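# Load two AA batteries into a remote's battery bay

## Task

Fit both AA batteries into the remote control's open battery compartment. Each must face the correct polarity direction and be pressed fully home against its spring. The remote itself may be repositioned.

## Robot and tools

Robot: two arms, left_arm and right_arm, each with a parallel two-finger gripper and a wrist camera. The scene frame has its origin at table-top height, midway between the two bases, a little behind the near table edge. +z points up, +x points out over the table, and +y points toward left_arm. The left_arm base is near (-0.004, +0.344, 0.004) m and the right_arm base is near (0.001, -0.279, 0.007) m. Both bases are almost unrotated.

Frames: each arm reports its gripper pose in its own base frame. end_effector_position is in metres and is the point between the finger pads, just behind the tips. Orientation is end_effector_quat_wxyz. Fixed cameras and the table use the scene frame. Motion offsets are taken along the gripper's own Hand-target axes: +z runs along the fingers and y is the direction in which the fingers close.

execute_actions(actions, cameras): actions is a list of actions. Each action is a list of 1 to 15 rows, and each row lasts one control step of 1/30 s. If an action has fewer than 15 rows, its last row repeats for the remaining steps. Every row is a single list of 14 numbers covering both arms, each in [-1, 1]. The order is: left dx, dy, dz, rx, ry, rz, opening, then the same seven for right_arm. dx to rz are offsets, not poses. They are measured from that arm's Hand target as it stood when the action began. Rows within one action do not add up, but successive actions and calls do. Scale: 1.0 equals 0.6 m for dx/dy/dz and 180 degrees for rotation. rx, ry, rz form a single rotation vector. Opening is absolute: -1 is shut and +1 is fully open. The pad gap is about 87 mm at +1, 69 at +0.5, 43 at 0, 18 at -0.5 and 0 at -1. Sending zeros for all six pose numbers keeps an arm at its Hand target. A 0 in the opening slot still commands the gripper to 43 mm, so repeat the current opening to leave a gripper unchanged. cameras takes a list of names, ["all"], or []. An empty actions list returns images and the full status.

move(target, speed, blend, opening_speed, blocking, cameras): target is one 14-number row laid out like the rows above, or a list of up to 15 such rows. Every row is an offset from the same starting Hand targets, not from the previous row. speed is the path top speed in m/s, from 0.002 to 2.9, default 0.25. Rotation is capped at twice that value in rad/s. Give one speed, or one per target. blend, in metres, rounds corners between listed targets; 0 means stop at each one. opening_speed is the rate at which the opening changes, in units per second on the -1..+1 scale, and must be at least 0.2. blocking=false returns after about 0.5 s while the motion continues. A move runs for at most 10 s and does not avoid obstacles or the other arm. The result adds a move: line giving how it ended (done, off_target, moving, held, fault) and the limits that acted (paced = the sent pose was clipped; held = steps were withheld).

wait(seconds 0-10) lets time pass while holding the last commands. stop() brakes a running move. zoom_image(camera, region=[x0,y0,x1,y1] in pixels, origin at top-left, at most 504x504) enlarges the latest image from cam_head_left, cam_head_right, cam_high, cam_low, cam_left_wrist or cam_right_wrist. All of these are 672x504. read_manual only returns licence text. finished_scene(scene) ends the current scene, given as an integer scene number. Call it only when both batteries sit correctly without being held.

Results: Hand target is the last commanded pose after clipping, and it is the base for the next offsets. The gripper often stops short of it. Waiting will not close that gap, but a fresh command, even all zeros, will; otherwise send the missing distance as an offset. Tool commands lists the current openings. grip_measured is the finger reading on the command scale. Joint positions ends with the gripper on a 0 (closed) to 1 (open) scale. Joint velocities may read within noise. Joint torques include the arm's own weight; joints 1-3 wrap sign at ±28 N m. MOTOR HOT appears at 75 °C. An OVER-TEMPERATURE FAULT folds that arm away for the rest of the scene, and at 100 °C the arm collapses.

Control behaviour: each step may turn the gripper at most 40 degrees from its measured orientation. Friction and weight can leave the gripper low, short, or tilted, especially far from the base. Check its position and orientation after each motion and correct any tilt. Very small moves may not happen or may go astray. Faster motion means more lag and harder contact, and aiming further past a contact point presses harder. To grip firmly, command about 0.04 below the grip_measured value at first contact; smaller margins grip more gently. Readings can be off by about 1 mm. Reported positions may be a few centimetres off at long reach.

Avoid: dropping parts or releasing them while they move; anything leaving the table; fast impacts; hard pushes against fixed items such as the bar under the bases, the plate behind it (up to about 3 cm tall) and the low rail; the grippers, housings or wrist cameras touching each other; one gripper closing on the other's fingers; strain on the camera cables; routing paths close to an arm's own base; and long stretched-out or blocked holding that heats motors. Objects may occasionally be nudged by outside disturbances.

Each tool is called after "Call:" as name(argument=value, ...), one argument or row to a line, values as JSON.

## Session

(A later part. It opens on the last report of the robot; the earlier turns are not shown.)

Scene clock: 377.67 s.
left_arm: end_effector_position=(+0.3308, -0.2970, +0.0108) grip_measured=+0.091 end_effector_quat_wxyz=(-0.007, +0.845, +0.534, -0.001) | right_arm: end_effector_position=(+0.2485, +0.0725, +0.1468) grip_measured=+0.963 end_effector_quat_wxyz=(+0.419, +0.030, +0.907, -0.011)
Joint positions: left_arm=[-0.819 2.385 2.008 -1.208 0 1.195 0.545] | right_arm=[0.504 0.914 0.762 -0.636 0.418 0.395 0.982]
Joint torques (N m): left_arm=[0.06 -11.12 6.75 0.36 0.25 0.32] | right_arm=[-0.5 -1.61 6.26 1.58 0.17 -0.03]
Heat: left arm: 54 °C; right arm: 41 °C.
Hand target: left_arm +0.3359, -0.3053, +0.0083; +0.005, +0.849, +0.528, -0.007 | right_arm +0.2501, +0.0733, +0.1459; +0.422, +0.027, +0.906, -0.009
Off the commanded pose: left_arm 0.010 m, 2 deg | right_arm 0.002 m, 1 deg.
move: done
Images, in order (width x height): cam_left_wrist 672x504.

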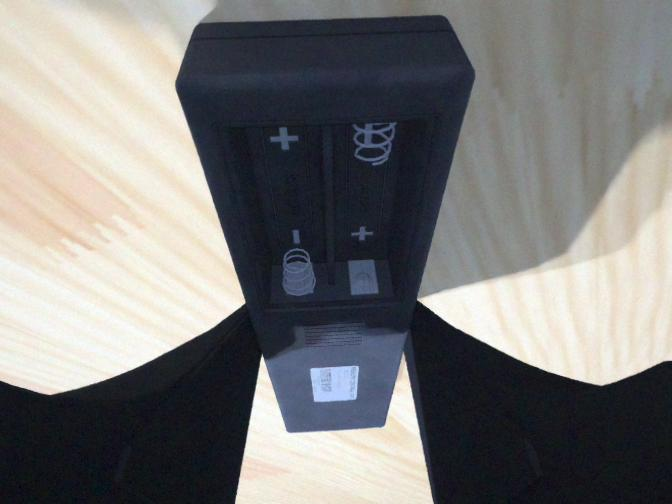

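Call:
move(
  target=[
    [0, 0, 0, 0, 0, 0, 0.05, 0, 0, 0, 0, 0, 0, 1],
    [-0.0004, 0, -0.03, 0, 0, 0, 0.05, 0, 0, 0, 0, 0, 0, 1],
  ],
  speed=0.04,
  opening_speed=0.5,
  cameras=["cam_left_wrist", "cam_low"],
)

Scene clock: 398.70 s.
left_arm: end_effector_position=(+0.3324, -0.3004, +0.0213) grip_measured=+0.091 end_effector_quat_wxyz=(-0.002, +0.846, +0.534, -0.004) | right_arm: end_effector_position=(+0.2485, +0.0725, +0.1468) grip_measured=+0.963 end_effector_quat_wxyz=(+0.419, +0.030, +0.907, -0.011)
Joint positions: left_arm=[-0.819 2.385 2.051 -1.243 0.006 1.197 0.545] | right_arm=[0.504 0.914 0.762 -0.636 0.418 0.395 0.982]
Joint torques (N m): left_arm=[0.09 -12.11 7.57 0.11 0.19 0.31] | right_arm=[-0.5 -1.61 6.26 1.58 0.17 -0.03]
Heat: left arm: 54 °C; right arm: 41 °C.
Hand target: left_arm +0.3358, -0.3051, +0.0263; +0.005, +0.849, +0.528, -0.007 | right_arm +0.2501, +0.0733, +0.1459; +0.422, +0.027, +0.906, -0.009
Off the commanded pose: left_arm 0.008 m, 1 deg | right_arm 0.002 m, 1 deg.
move: done
Images, in order (width x height): cam_low 672x504, cam_left_wrist 672x504.

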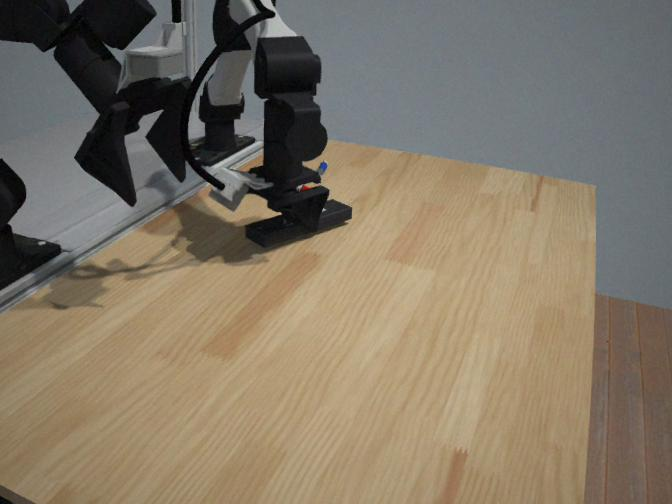

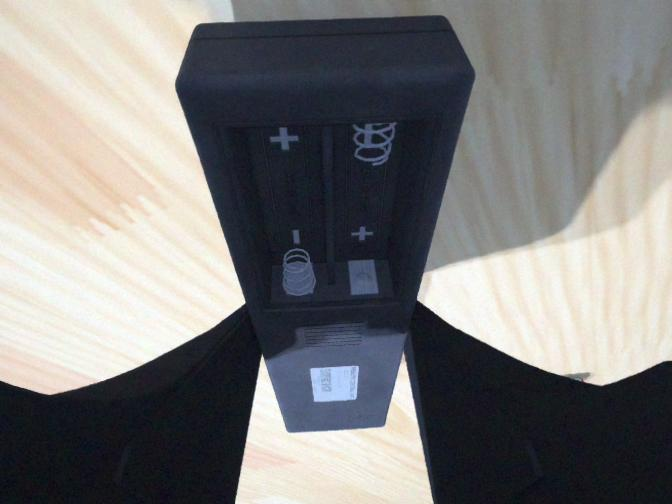

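Call:
move(
  target=[-0.0467, -0.1058, 0.0007, 0, 0, -0.7444, 0.05, 0, 0, 0, 0, 0, 0, 1],
  speed=0.25,
  cameras=["cam_left_wrist", "cam_low", "cam_head_left", "cam_high"],
)

Scene clock: 409.97 s.
left_arm: end_effector_position=(+0.2542, -0.2961, +0.0111) grip_measured=+0.086 end_effector_quat_wxyz=(-0.034, -0.140, +0.989, +0.019) | right_arm: end_effector_position=(+0.2485, +0.0725, +0.1468) grip_measured=+0.963 end_effector_quat_wxyz=(+0.419, +0.030, +0.907, -0.011)
Joint positions: left_arm=[-0.756 2.237 1.741 -1.148 0.029 -1.037 0.543] | right_arm=[0.504 0.914 0.762 -0.636 0.418 0.395 0.982]
Joint torques (N m): left_arm=[0.54 -16.14 4.6 0.44 -0.16 -0.12] | right_arm=[-0.5 -1.61 6.26 1.58 0.17 -0.03]
Heat: left arm: 54 °C; right arm: 41 °C.
Hand target: left_arm +0.2665, -0.3021, +0.0263; -0.004, -0.154, +0.988, -0.007 | right_arm +0.2501, +0.0733, +0.1459; +0.422, +0.027, +0.906, -0.009
Off the commanded pose: left_arm 0.021 m, 5 deg | right_arm 0.002 m, 1 deg.
move: off_target (left_arm)
Images, in order (width x height): cam_head_left 672x504, cam_high 672x504, cam_low 672x504, cam_left_wrist 672x504.

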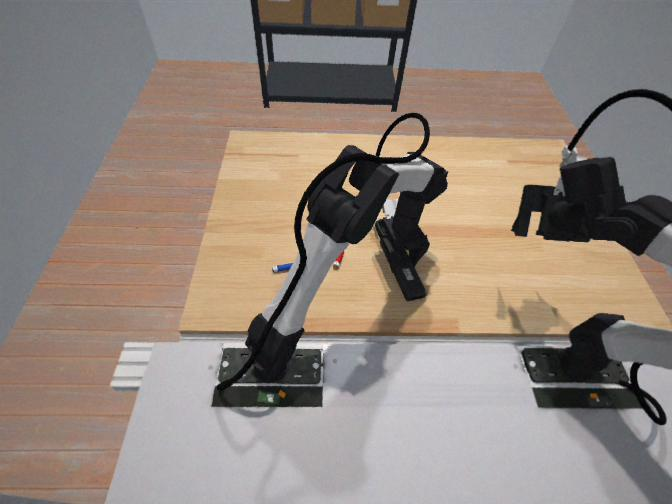

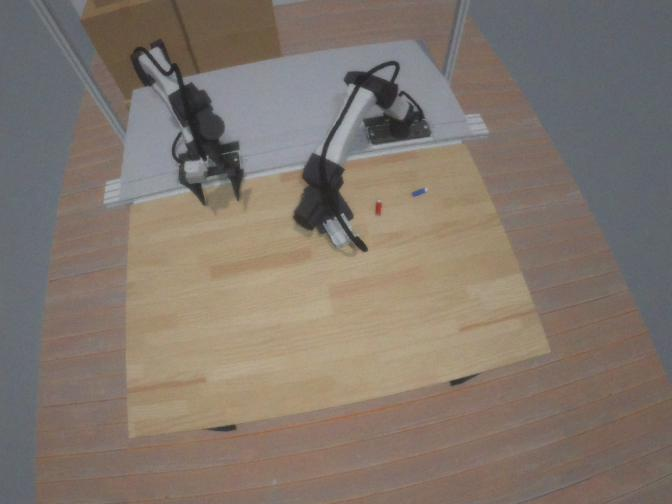

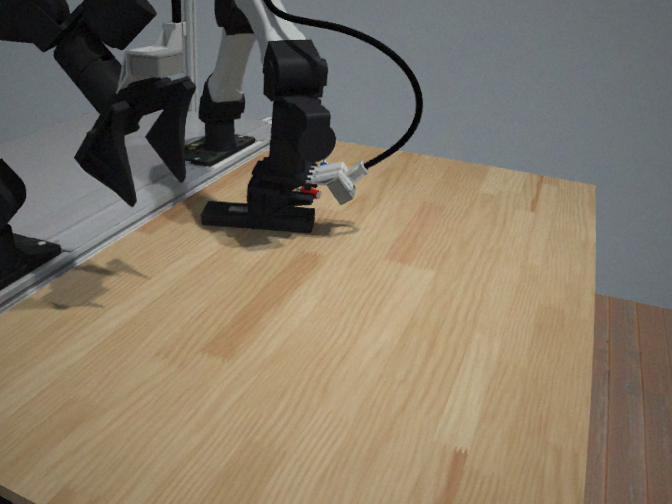

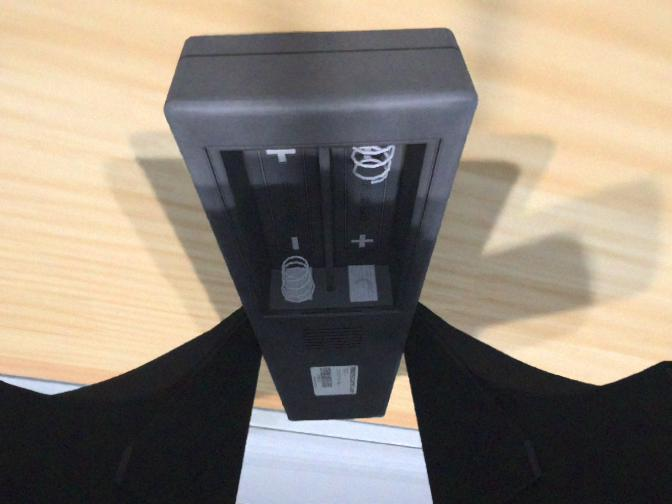

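Call:
move(
  target=[0, 0, 0, 0.0178, -0.0178, 0, 0.05, 0, 0, 0, 0, 0, 0, 1],
  speed=0.05,
  cameras=["cam_left_wrist", "cam_low"],
)

Scene clock: 422.20 s.
left_arm: end_effector_position=(+0.2538, -0.2957, +0.0099) grip_measured=+0.085 end_effector_quat_wxyz=(-0.011, -0.148, +0.989, -0.008) | right_arm: end_effector_position=(+0.2485, +0.0725, +0.1468) grip_measured=+0.963 end_effector_quat_wxyz=(+0.419, +0.030, +0.907, -0.011)
Joint positions: left_arm=[-0.756 2.163 1.625 -1.034 0.026 -1.053 0.543] | right_arm=[0.504 0.914 0.762 -0.636 0.418 0.395 0.982]
Joint torques (N m): left_arm=[-0.39 -15.92 4.85 0.59 -0.38 -0.05] | right_arm=[-0.5 -1.61 6.26 1.58 0.17 -0.03]
Heat: left arm: 54 °C; right arm: 41 °C.
Hand target: left_arm +0.2665, -0.3022, +0.0263; +0.028, -0.154, +0.987, -0.031 | right_arm +0.2501, +0.0733, +0.1459; +0.422, +0.027, +0.906, -0.009
Off the commanded pose: left_arm 0.022 m, 5 deg | right_arm 0.002 m, 1 deg.
move: off_target (left_arm)
Images, in order (width x height): cam_low 672x504, cam_left_wrist 672x504.

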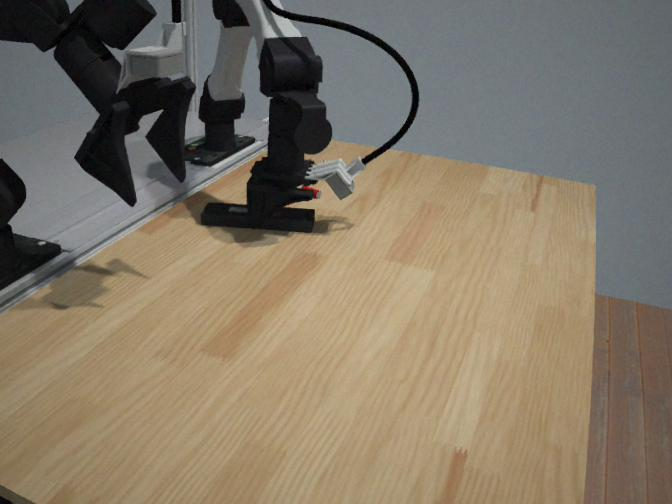

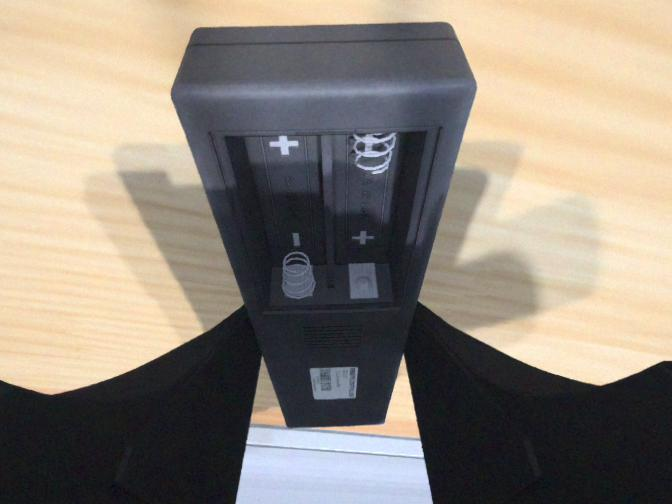

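Call:
move(
  target=[0, 0, 0.012, 0, 0, 0, 0.05, 0, 0, 0, 0, 0, 0, 1],
  speed=0.03,
  cameras=[],
)

Call:
move(
  target=[0, 0, 0.008, 0, 0, 0, 0.05, 0, 0, 0, 0, 0, 0, 1],
  speed=0.03,
  cameras=[],
)

Scene clock: 428.70 s.
left_arm: end_effector_position=(+0.2540, -0.2958, +0.0096) grip_measured=+0.085 end_effector_quat_wxyz=(-0.009, -0.148, +0.989, -0.010) | right_arm: end_effector_position=(+0.2485, +0.0725, +0.1468) grip_measured=+0.963 end_effector_quat_wxyz=(+0.419, +0.030, +0.907, -0.011)
Joint positions: left_arm=[-0.756 2.159 1.617 -1.025 0.026 -1.053 0.543] | right_arm=[0.504 0.914 0.762 -0.636 0.418 0.395 0.982]
Joint torques (N m): left_arm=[-0.42 -14.5 4.45 0.73 -0.37 -0.04] | right_arm=[-0.5 -1.61 6.26 1.58 0.17 -0.03]
Heat: left arm: 53 °C; right arm: 41 °C.
Hand target: left_arm +0.2670, -0.3026, +0.0192; +0.028, -0.154, +0.987, -0.031 | right_arm +0.2501, +0.0733, +0.1459; +0.422, +0.027, +0.906, -0.009
Off the commanded pose: left_arm 0.018 m, 5 deg | right_arm 0.002 m, 1 deg.
move: off_target (left_arm)
No camera images: "cameras" was empty.

Scene clock: 429.40 s.
left_arm: end_effector_position=(+0.2539, -0.2958, +0.0093) grip_measured=+0.085 end_effector_quat_wxyz=(-0.008, -0.148, +0.989, -0.011) | right_arm: end_effector_position=(+0.2485, +0.0725, +0.1468) grip_measured=+0.963 end_effector_quat_wxyz=(+0.419, +0.030, +0.907, -0.011)
Joint positions: left_arm=[-0.756 2.157 1.613 -1.02 0.026 -1.053 0.543] | right_arm=[0.504 0.914 0.762 -0.636 0.418 0.395 0.982]
Joint torques (N m): left_arm=[-0.39 -13.56 4.16 0.82 -0.38 -0.04] | right_arm=[-0.49 -1.61 6.26 1.58 0.17 -0.03]
Heat: left arm: 53 °C; right arm: 41 °C.
Hand target: left_arm +0.2673, -0.3028, +0.0144; +0.028, -0.154, +0.987, -0.031 | right_arm +0.2501, +0.0733, +0.1459; +0.422, +0.027, +0.906, -0.009
Off the commanded pose: left_arm 0.016 m, 5 deg | right_arm 0.002 m, 1 deg.
move: off_target (left_arm)
No camera images: "cameras" was empty.

Call:
move(
  target=[0, 0, 0.008, 0, 0, 0, 0.05, 0, 0, 0, 0, 0, 0, 1],
  speed=0.03,
  cameras=[],
)

Call:
move(
  target=[0, 0, 0.005, 0, 0, 0, 0.05, 0, 0, 0, 0, 0, 0, 1],
  speed=0.03,
  cameras=["cam_left_wrist"],
)

Scene clock: 433.00 s.
left_arm: end_effector_position=(+0.2537, -0.2959, +0.0085) grip_measured=+0.084 end_effector_quat_wxyz=(-0.009, -0.148, +0.989, -0.011) | right_arm: end_effector_position=(+0.2485, +0.0725, +0.1468) grip_measured=+0.963 end_effector_quat_wxyz=(+0.419, +0.030, +0.907, -0.011)
Joint positions: left_arm=[-0.756 2.157 1.609 -1.016 0.028 -1.053 0.542] | right_arm=[0.504 0.914 0.762 -0.636 0.418 0.395 0.982]
Joint torques (N m): left_arm=[-0.39 -12.88 3.82 0.93 -0.39 -0.03] | right_arm=[-0.5 -1.61 6.27 1.58 0.17 -0.03]
Heat: left arm: 53 °C; right arm: 40 °C.
Hand target: left_arm +0.2676, -0.3031, +0.0096; +0.028, -0.154, +0.987, -0.031 | right_arm +0.2501, +0.0733, +0.1459; +0.422, +0.027, +0.906, -0.009
Off the commanded pose: left_arm 0.016 m, 5 deg | right_arm 0.002 m, 1 deg.
move: off_target (left_arm)
No camera images: "cameras" was empty.

Scene clock: 433.73 s.
left_arm: end_effector_position=(+0.2535, -0.2960, +0.0083) grip_measured=+0.084 end_effector_quat_wxyz=(-0.008, -0.148, +0.989, -0.013) | right_arm: end_effector_position=(+0.2485, +0.0725, +0.1468) grip_measured=+0.963 end_effector_quat_wxyz=(+0.419, +0.030, +0.907, -0.011)
Joint positions: left_arm=[-0.756 2.154 1.604 -1.011 0.029 -1.053 0.542] | right_arm=[0.504 0.914 0.762 -0.636 0.418 0.395 0.982]
Joint torques (N m): left_arm=[-0.35 -12.11 3.79 0.97 -0.4 -0.04] | right_arm=[-0.49 -1.61 6.26 1.58 0.17 -0.03]
Heat: left arm: 53 °C; right arm: 40 °C.
Hand target: left_arm +0.2677, -0.3032, +0.0065; +0.027, -0.154, +0.987, -0.031 | right_arm +0.2501, +0.0733, +0.1459; +0.422, +0.027, +0.906, -0.009
Off the commanded pose: left_arm 0.016 m, 5 deg | right_arm 0.002 m, 1 deg.
move: off_target (left_arm)
Images, in order (width x height): cam_left_wrist 672x504.

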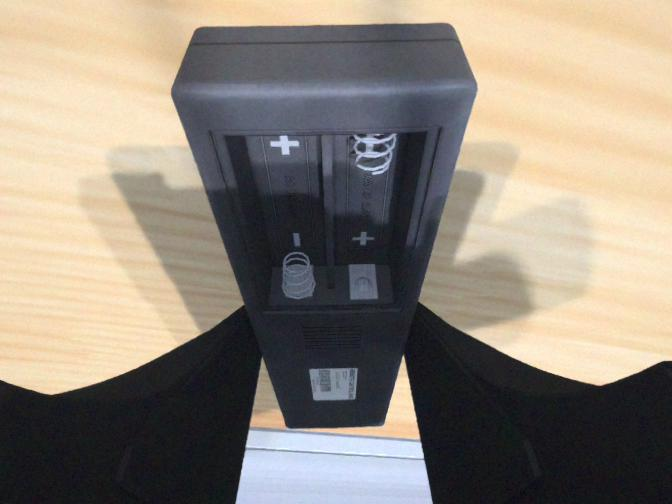

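Call:
wait(
  seconds=0.1,
  cameras=["cam_low", "cam_head_right"],
)

Call:
zoom_image(
  camera="cam_low",
  region=[180, 170, 380, 260],
)

Scene clock: 435.70 s.
left_arm: end_effector_position=(+0.2535, -0.2960, +0.0083) grip_measured=+0.084 end_effector_quat_wxyz=(-0.008, -0.148, +0.989, -0.013) | right_arm: end_effector_position=(+0.2485, +0.0725, +0.1468) grip_measured=+0.963 end_effector_quat_wxyz=(+0.419, +0.030, +0.907, -0.011)
Joint positions: left_arm=[-0.756 2.154 1.604 -1.011 0.029 -1.053 0.542] | right_arm=[0.504 0.914 0.762 -0.636 0.418 0.395 0.982]
Joint torques (N m): left_arm=[-0.34 -12.11 3.78 0.97 -0.4 -0.05] | right_arm=[-0.5 -1.61 6.26 1.58 0.17 -0.03]
Heat: left arm: 53 °C; right arm: 40 °C.
Hand target: left_arm +0.2677, -0.3032, +0.0065; +0.027, -0.154, +0.987, -0.031 | right_arm +0.2501, +0.0733, +0.1459; +0.422, +0.027, +0.906, -0.009
Tool commands: left_gripper/opening=+0.05 right_gripper/opening=+1.0
Off the commanded pose: left_arm 0.016 m, 5 deg | right_arm 0.002 m, 1 deg.
wait: 0.10 s; at rest from the start
Images, in order (width x height): cam_head_right 672x504, cam_low 672x504.

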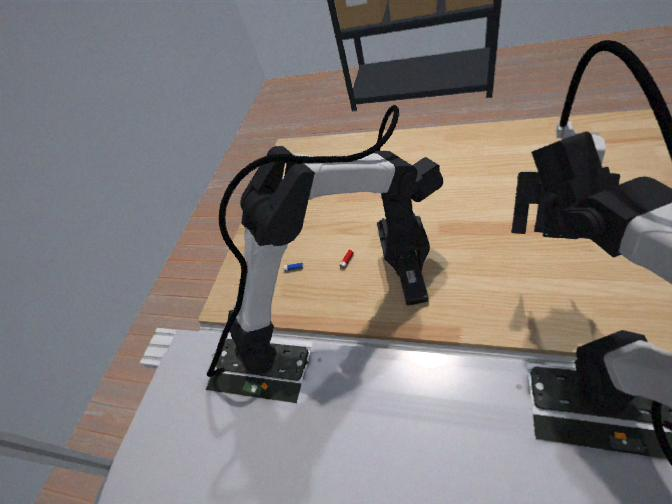

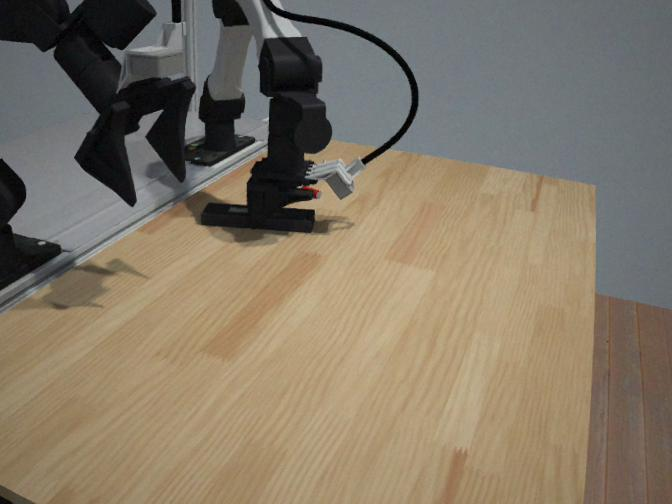

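Scaled by 2.520.

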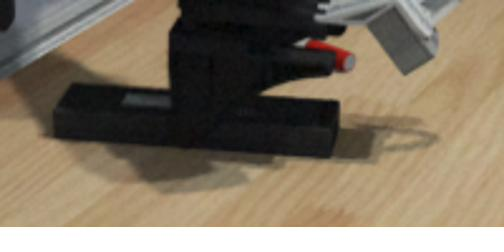

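Call:
move(
  target=[
    [0, 0, 0, 0, 0, 0, 0.5, 0, 0, 0, 0, 0, 0, 1],
    [0, 0, -0.13, 0, 0, 0, 0.5, 0, 0, 0, 0, 0, 0, 1],
  ],
  speed=0.08,
  opening_speed=0.6,
  cameras=["cam_left_wrist", "cam_low", "cam_head_left"],
)

Scene clock: 453.20 s.
left_arm: end_effector_position=(+0.2562, -0.2942, +0.0590) grip_measured=+0.500 end_effector_quat_wxyz=(+0.000, -0.155, +0.988, -0.008) | right_arm: end_effector_position=(+0.2485, +0.0725, +0.1468) grip_measured=+0.963 end_effector_quat_wxyz=(+0.419, +0.030, +0.907, -0.011)
Joint positions: left_arm=[-0.756 2.107 1.739 -1.19 0.009 -1.068 0.75] | right_arm=[0.504 0.914 0.762 -0.636 0.418 0.395 0.982]
Joint torques (N m): left_arm=[-0.55 -15.73 7.27 0.21 -0.2 0.11] | right_arm=[-0.5 -1.61 6.26 1.58 0.17 -0.03]
Heat: left arm: 54 °C; right arm: 40 °C.
Hand target: left_arm +0.2628, -0.2992, +0.0843; +0.028, -0.154, +0.987, -0.031 | right_arm +0.2501, +0.0733, +0.1459; +0.422, +0.027, +0.906, -0.009
Off the commanded pose: left_arm 0.027 m, 4 deg | right_arm 0.002 m, 1 deg.
move: off_target (left_arm)
Images, in order (width x height): cam_head_left 672x504, cam_low 672x504, cam_left_wrist 672x504.

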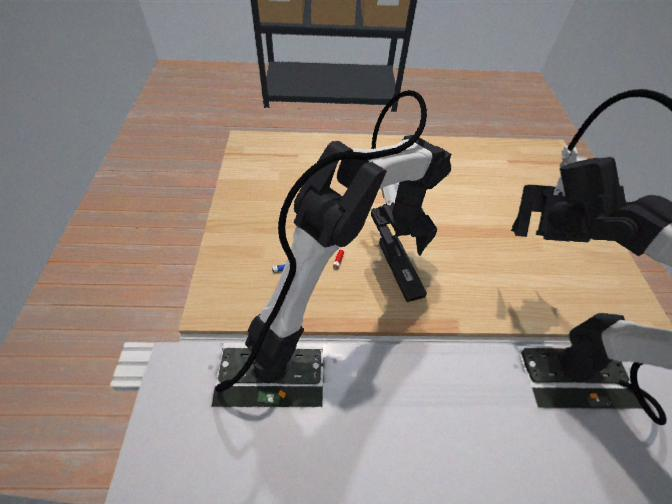

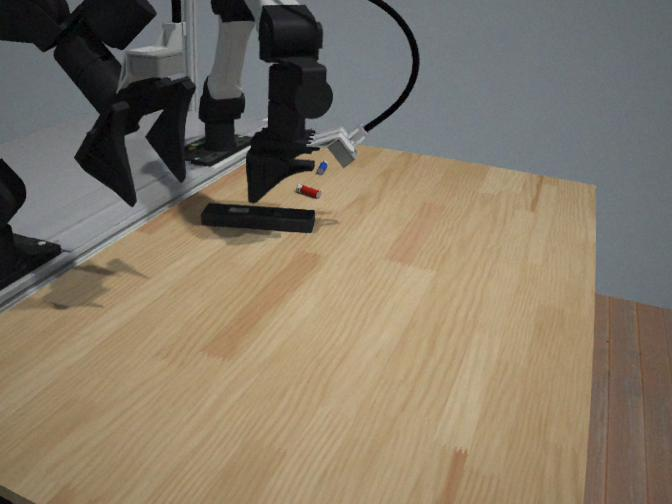

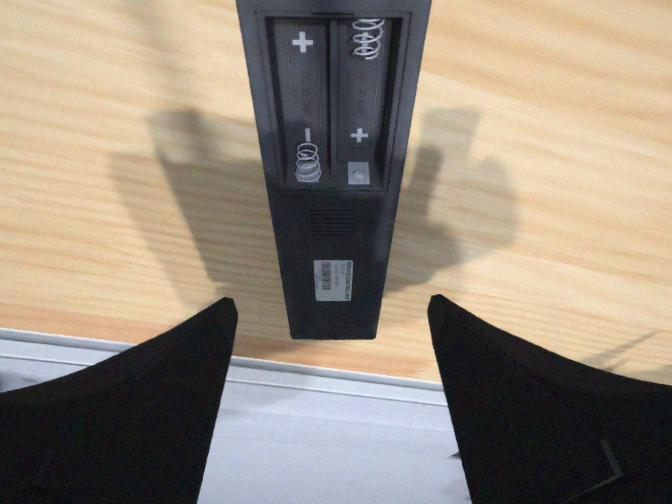

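Call:
move(
  target=[
    [0, 0, 0.1275, 0, 0, 0, 0.5, 0, 0, 0, 0, 0, 0, 1],
    [0, 0, 0.1275, 0, 0, 0, 0.05, 0, 0, 0, 0, 0, 0, 1],
    [-0.0297, -0.0112, 0.085, 0, 0, -0.0722, 0.05, 0, 0, 0, 0, 0, 0, 1],
    [-0.0297, -0.0112, 0.1275, 0, 0, -0.0722, 0.05, 0, 0, 0, 0, 0, 0, 1],
  ],
  speed=0.06,
  opening_speed=0.6,
  cameras=["cam_left_wrist", "cam_low"],
)

Scene clock: 490.63 s.
left_arm: end_effector_position=(+0.2785, -0.3033, +0.0125) grip_measured=+0.090 end_effector_quat_wxyz=(+0.016, -0.254, +0.967, -0.030) | right_arm: end_effector_position=(+0.2485, +0.0725, +0.1468) grip_measured=+0.963 end_effector_quat_wxyz=(+0.419, +0.030, +0.907, -0.011)
Joint positions: left_arm=[-0.729 2.151 1.621 -0.974 0.006 -1.244 0.545] | right_arm=[0.504 0.914 0.762 -0.636 0.418 0.395 0.982]
Joint torques (N m): left_arm=[0.79 -10.07 5.35 0.57 -0.14 0] | right_arm=[-0.5 -1.59 6.27 1.58 0.17 -0.03]
Heat: left arm: 55 °C; right arm: 40 °C.
Hand target: left_arm +0.2866, -0.3041, +0.0092; +0.024, -0.265, +0.963, -0.034 | right_arm +0.2501, +0.0733, +0.1459; +0.422, +0.027, +0.906, -0.009
Off the commanded pose: left_arm 0.009 m, 2 deg | right_arm 0.002 m, 1 deg.
move: done
Images, in order (width x height): cam_low 672x504, cam_left_wrist 672x504.

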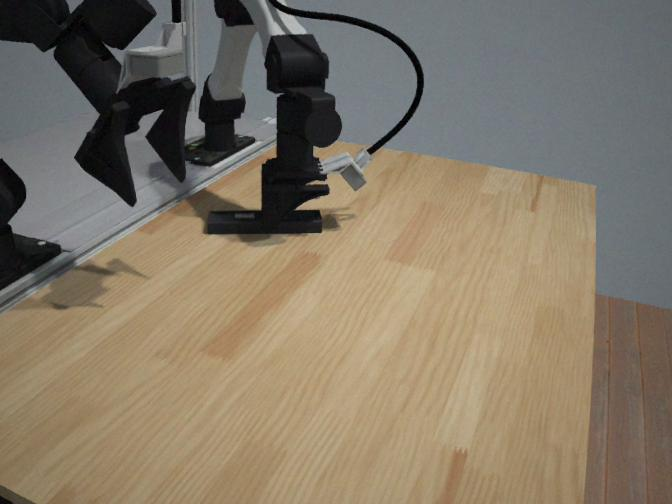

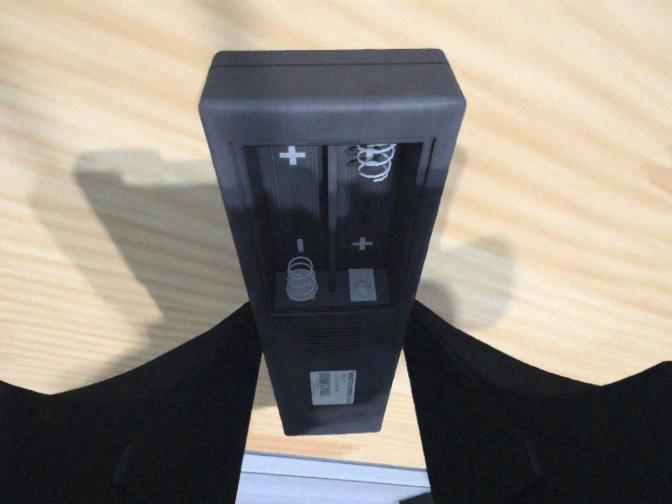

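Call:
move(
  target=[0, 0, 0.0083, -0.0167, 0.0083, 0, 0.05, 0, 0, 0, 0, 0, 0, 1],
  speed=0.04,
  cameras=[],
)

Scene clock: 496.07 s.
left_arm: end_effector_position=(+0.2799, -0.3048, +0.0126) grip_measured=+0.090 end_effector_quat_wxyz=(+0.003, -0.255, +0.967, -0.017) | right_arm: end_effector_position=(+0.2485, +0.0725, +0.1468) grip_measured=+0.963 end_effector_quat_wxyz=(+0.419, +0.030, +0.907, -0.011)
Joint positions: left_arm=[-0.727 2.193 1.688 -1.034 0.013 -1.244 0.545] | right_arm=[0.504 0.914 0.762 -0.636 0.418 0.395 0.982]
Joint torques (N m): left_arm=[0.92 -8.36 6.32 0.37 -0.11 0.03] | right_arm=[-0.5 -1.61 6.26 1.58 0.17 -0.03]
Heat: left arm: 54 °C; right arm: 40 °C.
Hand target: left_arm +0.2870, -0.3043, +0.0044; +0.004, -0.265, +0.964, -0.012 | right_arm +0.2501, +0.0733, +0.1459; +0.422, +0.027, +0.906, -0.009
Off the commanded pose: left_arm 0.011 m, 1 deg | right_arm 0.002 m, 1 deg.
move: off_target (left_arm)
No camera images: "cameras" was empty.

Call:
move(
  target=[
    [0, 0, 0, 0, 0, 0, 0.5, 0, 0, 0, 0, 0, 0, 1],
    [0, -0.0025, -0.1, 0, 0, 0, 0.5, 0, 0, 0, 0, 0, 0, 1],
    [-0.1337, 0.2208, -0.1513, 0.0151, -0.0487, 0.2579, 0.5, 0.2152, 0.2948, -0.0308, -0.1404, -0.0267, -0.1104, 1],
  ],
  speed=[0.08, 0.08, 0.2],
  opening_speed=0.6,
  cameras=["all"],
)

Scene clock: 538.17 s.
left_arm: end_effector_position=(+0.2797, -0.1466, +0.0792) grip_measured=+0.500 end_effector_quat_wxyz=(+0.056, +0.135, +0.989, +0.000) | right_arm: end_effector_position=(+0.1611, +0.2550, +0.0604) grip_measured=+0.963 end_effector_quat_wxyz=(+0.439, -0.227, +0.862, +0.115)
Joint positions: left_arm=[-0.477 1.803 1.409 -1.071 -0.037 -0.203 0.75] | right_arm=[1.282 1.212 0.517 -0.097 0.598 0.516 0.982]
Joint torques (N m): left_arm=[0.65 -12.72 5.3 0.67 0.01 0.23] | right_arm=[-0.02 -2.8 5.61 1.63 0.5 0.06]
Heat: left arm: 52 °C; right arm: 40 °C.
Hand target: left_arm +0.2869, -0.1477, +0.0920; +0.086, +0.136, +0.987, -0.012 | right_arm +0.1631, +0.2559, +0.0601; +0.447, -0.221, +0.859, +0.115
Off the commanded pose: left_arm 0.015 m, 4 deg | right_arm 0.002 m, 1 deg.
move: off_target (left_arm)

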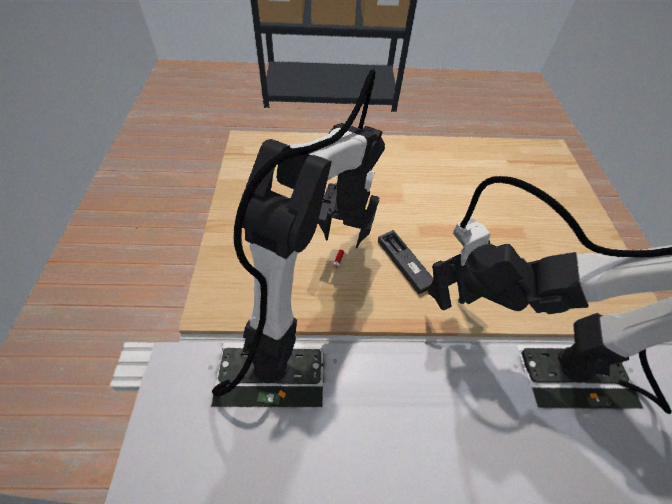

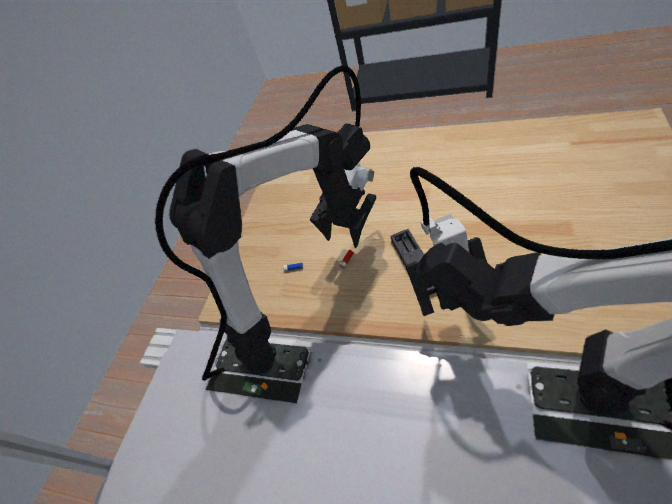

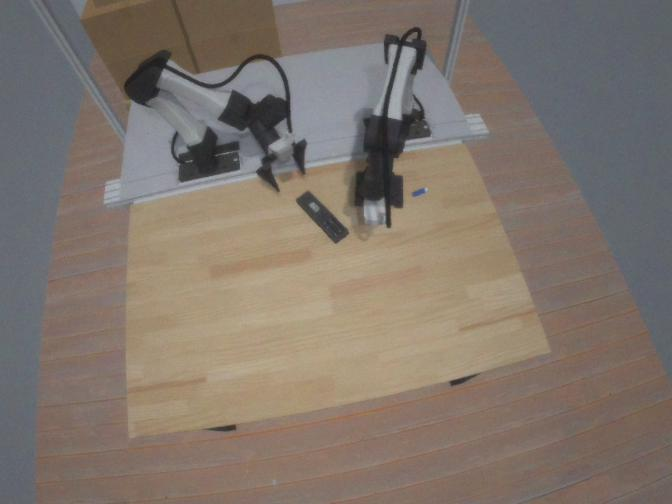

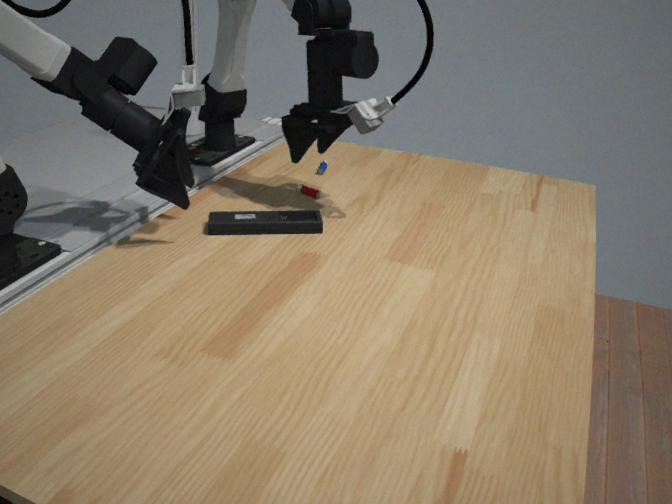

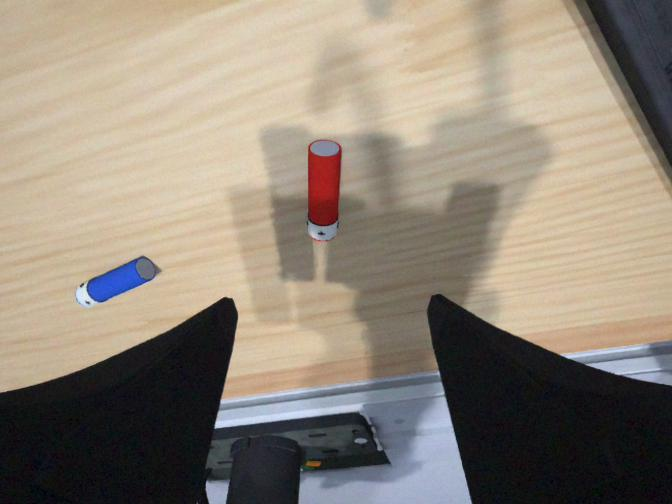

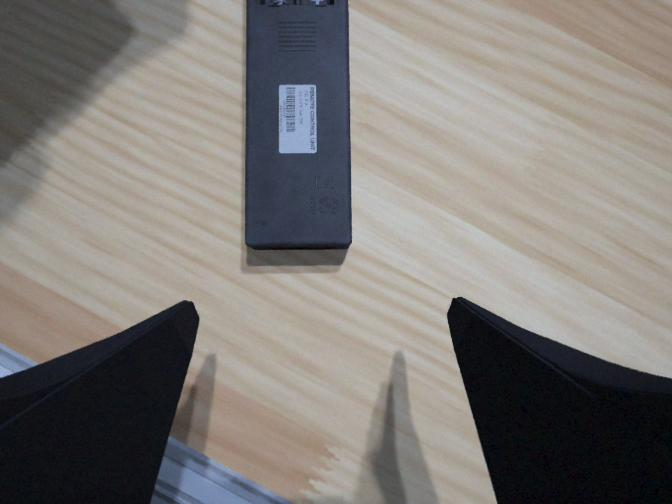

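Call:
move(
  target=[0, 0, 0, 0, 0, 0, 0.5, 0.0295, 0.0207, 0.1098, 0, 0, 0, 1],
  speed=0.06,
  cameras=["cam_right_wrist", "cam_low"],
)

Scene clock: 561.70 s.
left_arm: end_effector_position=(+0.2798, -0.1466, +0.0792) grip_measured=+0.500 end_effector_quat_wxyz=(+0.056, +0.135, +0.989, +0.000) | right_arm: end_effector_position=(+0.1918, +0.2825, +0.0044) grip_measured=+0.963 end_effector_quat_wxyz=(+0.441, -0.223, +0.863, +0.106)
Joint positions: left_arm=[-0.477 1.803 1.409 -1.071 -0.037 -0.203 0.75] | right_arm=[1.202 1.568 0.506 0.294 0.557 0.454 0.982]
Joint torques (N m): left_arm=[0.64 -12.7 5.31 0.68 0.01 0.24] | right_arm=[-0.85 -4.64 5.83 1.7 0.21 -0.04]
Heat: left arm: 53 °C; right arm: 40 °C.
Hand target: left_arm +0.2869, -0.1477, +0.0920; +0.087, +0.136, +0.987, -0.012 | right_arm +0.1955, +0.2880, +0.0079; +0.447, -0.221, +0.859, +0.115
Off the commanded pose: left_arm 0.015 m, 4 deg | right_arm 0.007 m, 1 deg.
move: off_target (left_arm)
Images, in order (width x height): cam_low 672x504, cam_right_wrist 672x504.

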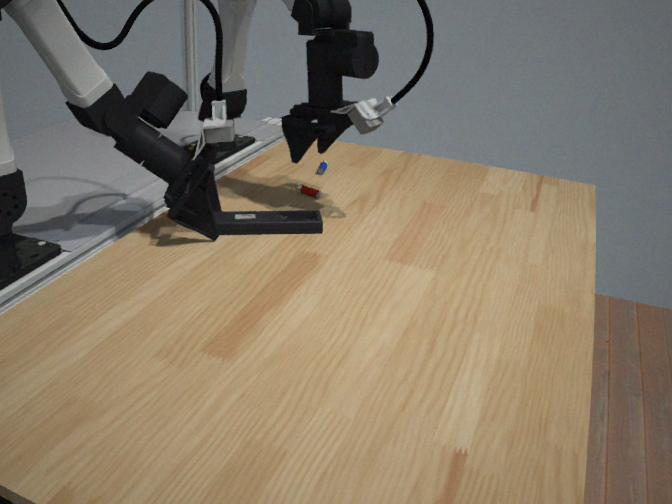

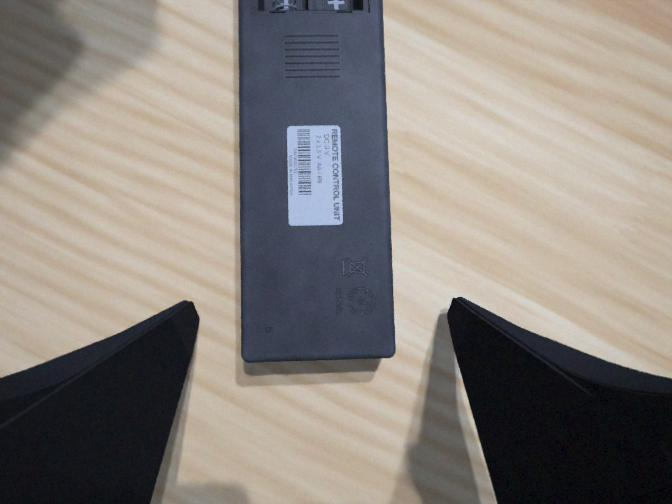

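Call:
move(
  target=[0, 0, 0, 0, 0, 0, 0.5, 0.0123, 0.0035, 0.0086, 0, 0, 0, 1],
  speed=0.04,
  cameras=["cam_right_wrist", "cam_low"],
)

Call:
zoom_image(
  camera="cam_low",
  region=[130, 140, 350, 260],
)

Scene clock: 568.47 s.
left_arm: end_effector_position=(+0.2798, -0.1466, +0.0792) grip_measured=+0.500 end_effector_quat_wxyz=(+0.056, +0.135, +0.989, +0.000) | right_arm: end_effector_position=(+0.1952, +0.2904, +0.0030) grip_measured=+0.963 end_effector_quat_wxyz=(+0.449, -0.218, +0.858, +0.117)
Joint positions: left_arm=[-0.477 1.803 1.409 -1.071 -0.037 -0.203 0.75] | right_arm=[1.202 1.604 0.506 0.363 0.558 0.452 0.982]
Joint torques (N m): left_arm=[0.65 -12.68 5.3 0.69 0.01 0.25] | right_arm=[-0.29 -4.14 4.82 1.52 0.22 0.01]
Heat: left arm: 53 °C; right arm: 40 °C.
Hand target: left_arm +0.2869, -0.1477, +0.0920; +0.087, +0.136, +0.987, -0.012 | right_arm +0.1944, +0.2898, -0.0011; +0.447, -0.221, +0.859, +0.115
Off the commanded pose: left_arm 0.015 m, 4 deg | right_arm 0.004 m, 1 deg.
move: off_target (left_arm)
Images, in order (width x height): cam_low 672x504, cam_right_wrist 672x504.

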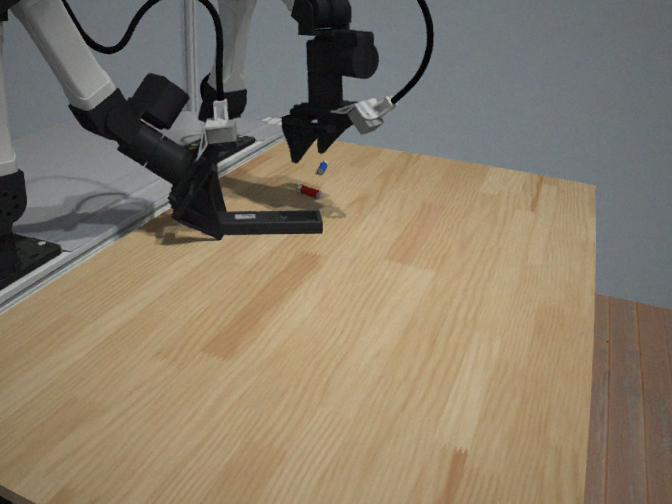

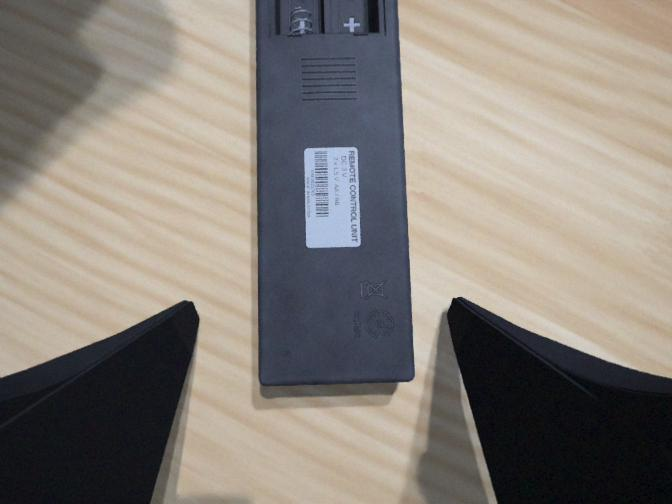

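Scaled by 2.291.

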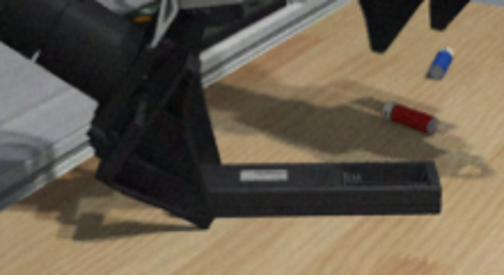

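Call:
move(
  target=[0, 0, 0, 0, 0, 0, 0.5, 0, -0.005, 0, 0, 0, 0, 0.06],
  speed=0.04,
  opening_speed=0.5,
  cameras=["cam_right_wrist"],
)

Scene clock: 573.63 s.
left_arm: end_effector_position=(+0.2798, -0.1466, +0.0792) grip_measured=+0.500 end_effector_quat_wxyz=(+0.056, +0.135, +0.989, +0.000) | right_arm: end_effector_position=(+0.1963, +0.2901, +0.0033) grip_measured=+0.063 end_effector_quat_wxyz=(+0.450, -0.217, +0.858, +0.117)
Joint positions: left_arm=[-0.477 1.803 1.409 -1.071 -0.037 -0.203 0.75] | right_arm=[1.199 1.604 0.506 0.365 0.558 0.45 0.531]
Joint torques (N m): left_arm=[0.65 -12.7 5.29 0.68 0 0.24] | right_arm=[-0.85 -4.75 3.99 1.58 0.14 -0.04]
Heat: left arm: 53 °C; right arm: 39 °C.
Hand target: left_arm +0.2869, -0.1477, +0.0920; +0.087, +0.136, +0.987, -0.012 | right_arm +0.1959, +0.2872, -0.0011; +0.447, -0.221, +0.859, +0.115
Off the commanded pose: left_arm 0.015 m, 4 deg | right_arm 0.005 m, 1 deg.
move: off_target (left_arm)
Images, in order (width x height): cam_right_wrist 672x504.

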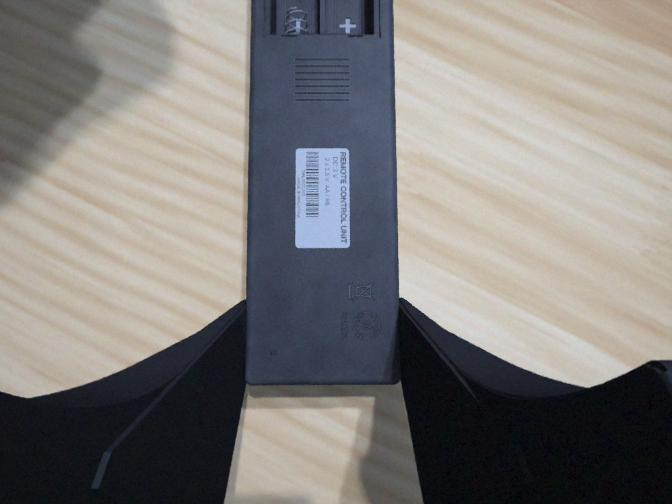

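Call:
move(
  target=[0, 0, 0, 0, 0, 0, 0.2, 0, 0, 0, 0, 0, 0, 0.02],
  speed=0.04,
  opening_speed=0.5,
  cameras=["cam_left_wrist"],
)

Scene clock: 577.43 s.
left_arm: end_effector_position=(+0.2798, -0.1466, +0.0792) grip_measured=+0.200 end_effector_quat_wxyz=(+0.056, +0.135, +0.989, +0.000) | right_arm: end_effector_position=(+0.1963, +0.2901, +0.0033) grip_measured=+0.060 end_effector_quat_wxyz=(+0.450, -0.217, +0.858, +0.117)
Joint positions: left_arm=[-0.477 1.803 1.409 -1.071 -0.037 -0.203 0.6] | right_arm=[1.199 1.604 0.506 0.365 0.558 0.45 0.53]
Joint torques (N m): left_arm=[0.68 -12.7 5.31 0.69 0.01 0.24] | right_arm=[-0.87 -4.75 4 1.58 0.14 -0.04]
Heat: left arm: 54 °C; right arm: 39 °C.
Hand target: left_arm +0.2869, -0.1477, +0.0920; +0.087, +0.136, +0.987, -0.012 | right_arm +0.1959, +0.2872, -0.0011; +0.447, -0.221, +0.859, +0.115
Off the commanded pose: left_arm 0.015 m, 4 deg | right_arm 0.005 m, 1 deg.
move: off_target (left_arm)
Images, in order (width x height): cam_left_wrist 672x504.

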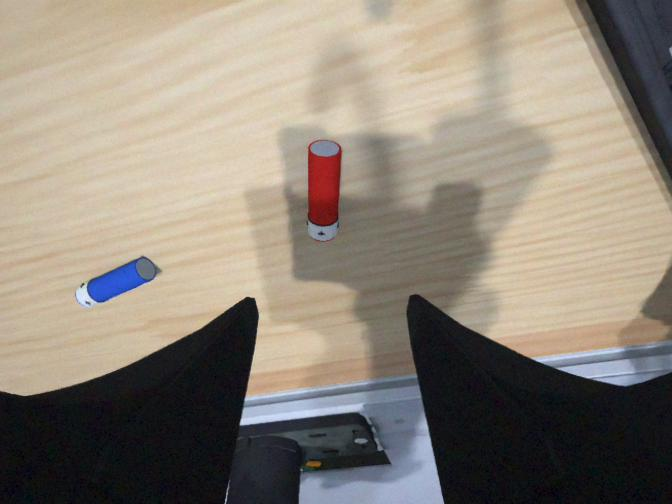

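Call:
zoom_image(
  camera="cam_left_wrist",
  region=[264, 120, 384, 260],
)

Scaled by 3.600.

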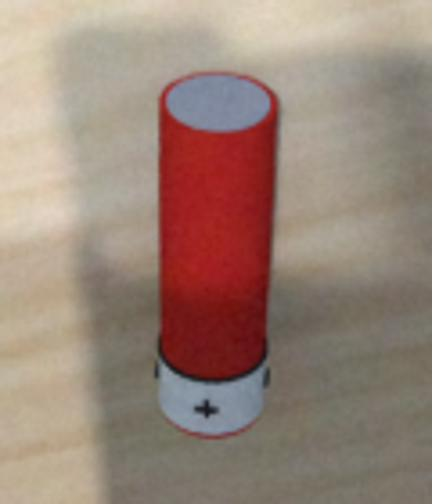

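Call:
move(
  target=[0.0438, 0.0092, 0.0892, 0, -0.0194, 0.0133, 0.0, 0, 0, 0, 0, 0, 0, 0.02],
  speed=0.1,
  cameras=["cam_left_wrist", "cam_low"],
)

Scene clock: 606.87 s.
left_arm: end_effector_position=(+0.2622, -0.1357, +0.0237) grip_measured=+0.000 end_effector_quat_wxyz=(+0.084, +0.154, +0.984, -0.008) | right_arm: end_effector_position=(+0.1963, +0.2901, +0.0033) grip_measured=+0.060 end_effector_quat_wxyz=(+0.450, -0.217, +0.858, +0.117)
Joint positions: left_arm=[-0.477 1.731 1.094 -0.769 -0.037 -0.163 0.5] | right_arm=[1.199 1.604 0.506 0.365 0.558 0.45 0.53]
Joint torques (N m): left_arm=[0.18 -11.38 5.08 0.83 -0.11 0.25] | right_arm=[-0.85 -4.75 3.99 1.58 0.14 -0.04]
Heat: left arm: 54 °C; right arm: 40 °C.
Hand target: left_arm +0.2724, -0.1379, +0.0347; +0.117, +0.156, +0.981, -0.014 | right_arm +0.1959, +0.2872, -0.0011; +0.447, -0.221, +0.859, +0.115
Off the commanded pose: left_arm 0.015 m, 4 deg | right_arm 0.005 m, 1 deg.
move: off_target (left_arm)
Images, in order (width x height): cam_low 672x504, cam_left_wrist 672x504.

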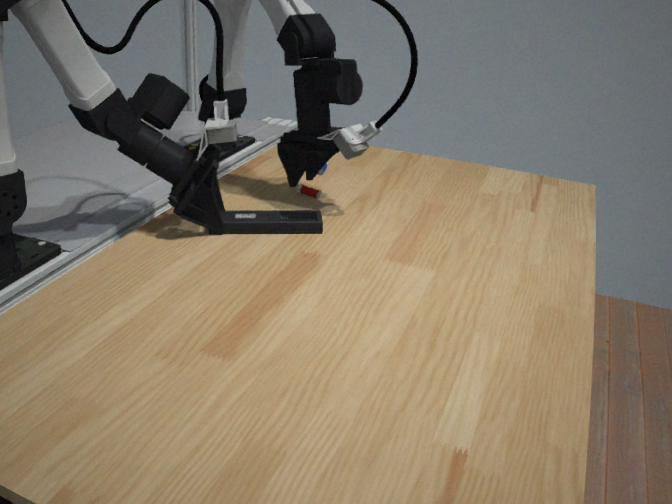

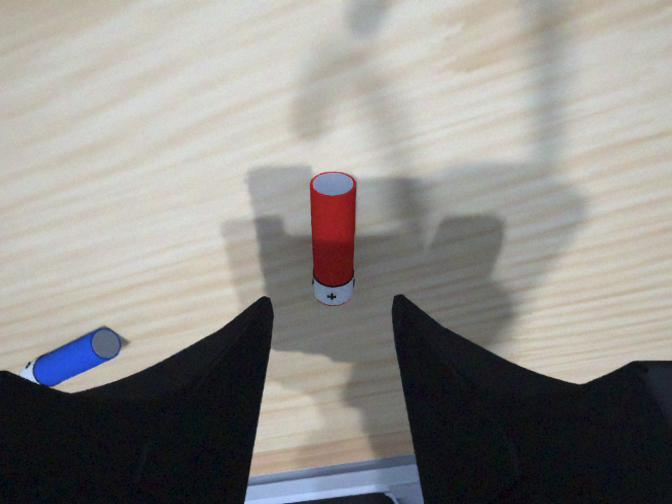

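Call:
zoom_image(
  camera="cam_left_wrist",
  region=[262, 160, 412, 320],
)

Scaled by 3.150.

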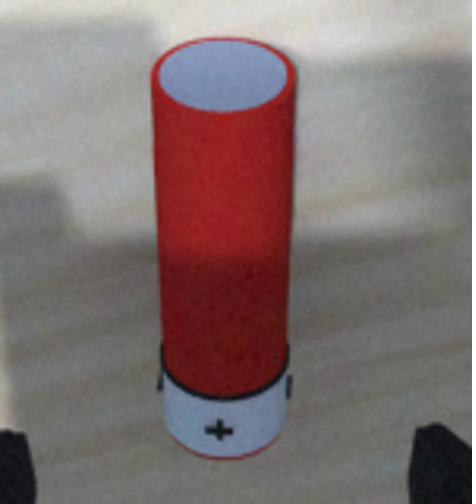

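Call:
zoom_image(
  camera="cam_low",
  region=[260, 150, 350, 220],
)

Scaled by 5.600.

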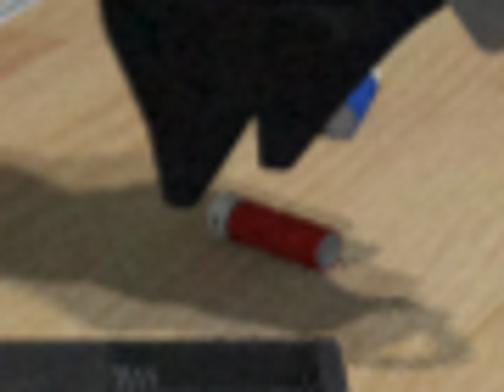

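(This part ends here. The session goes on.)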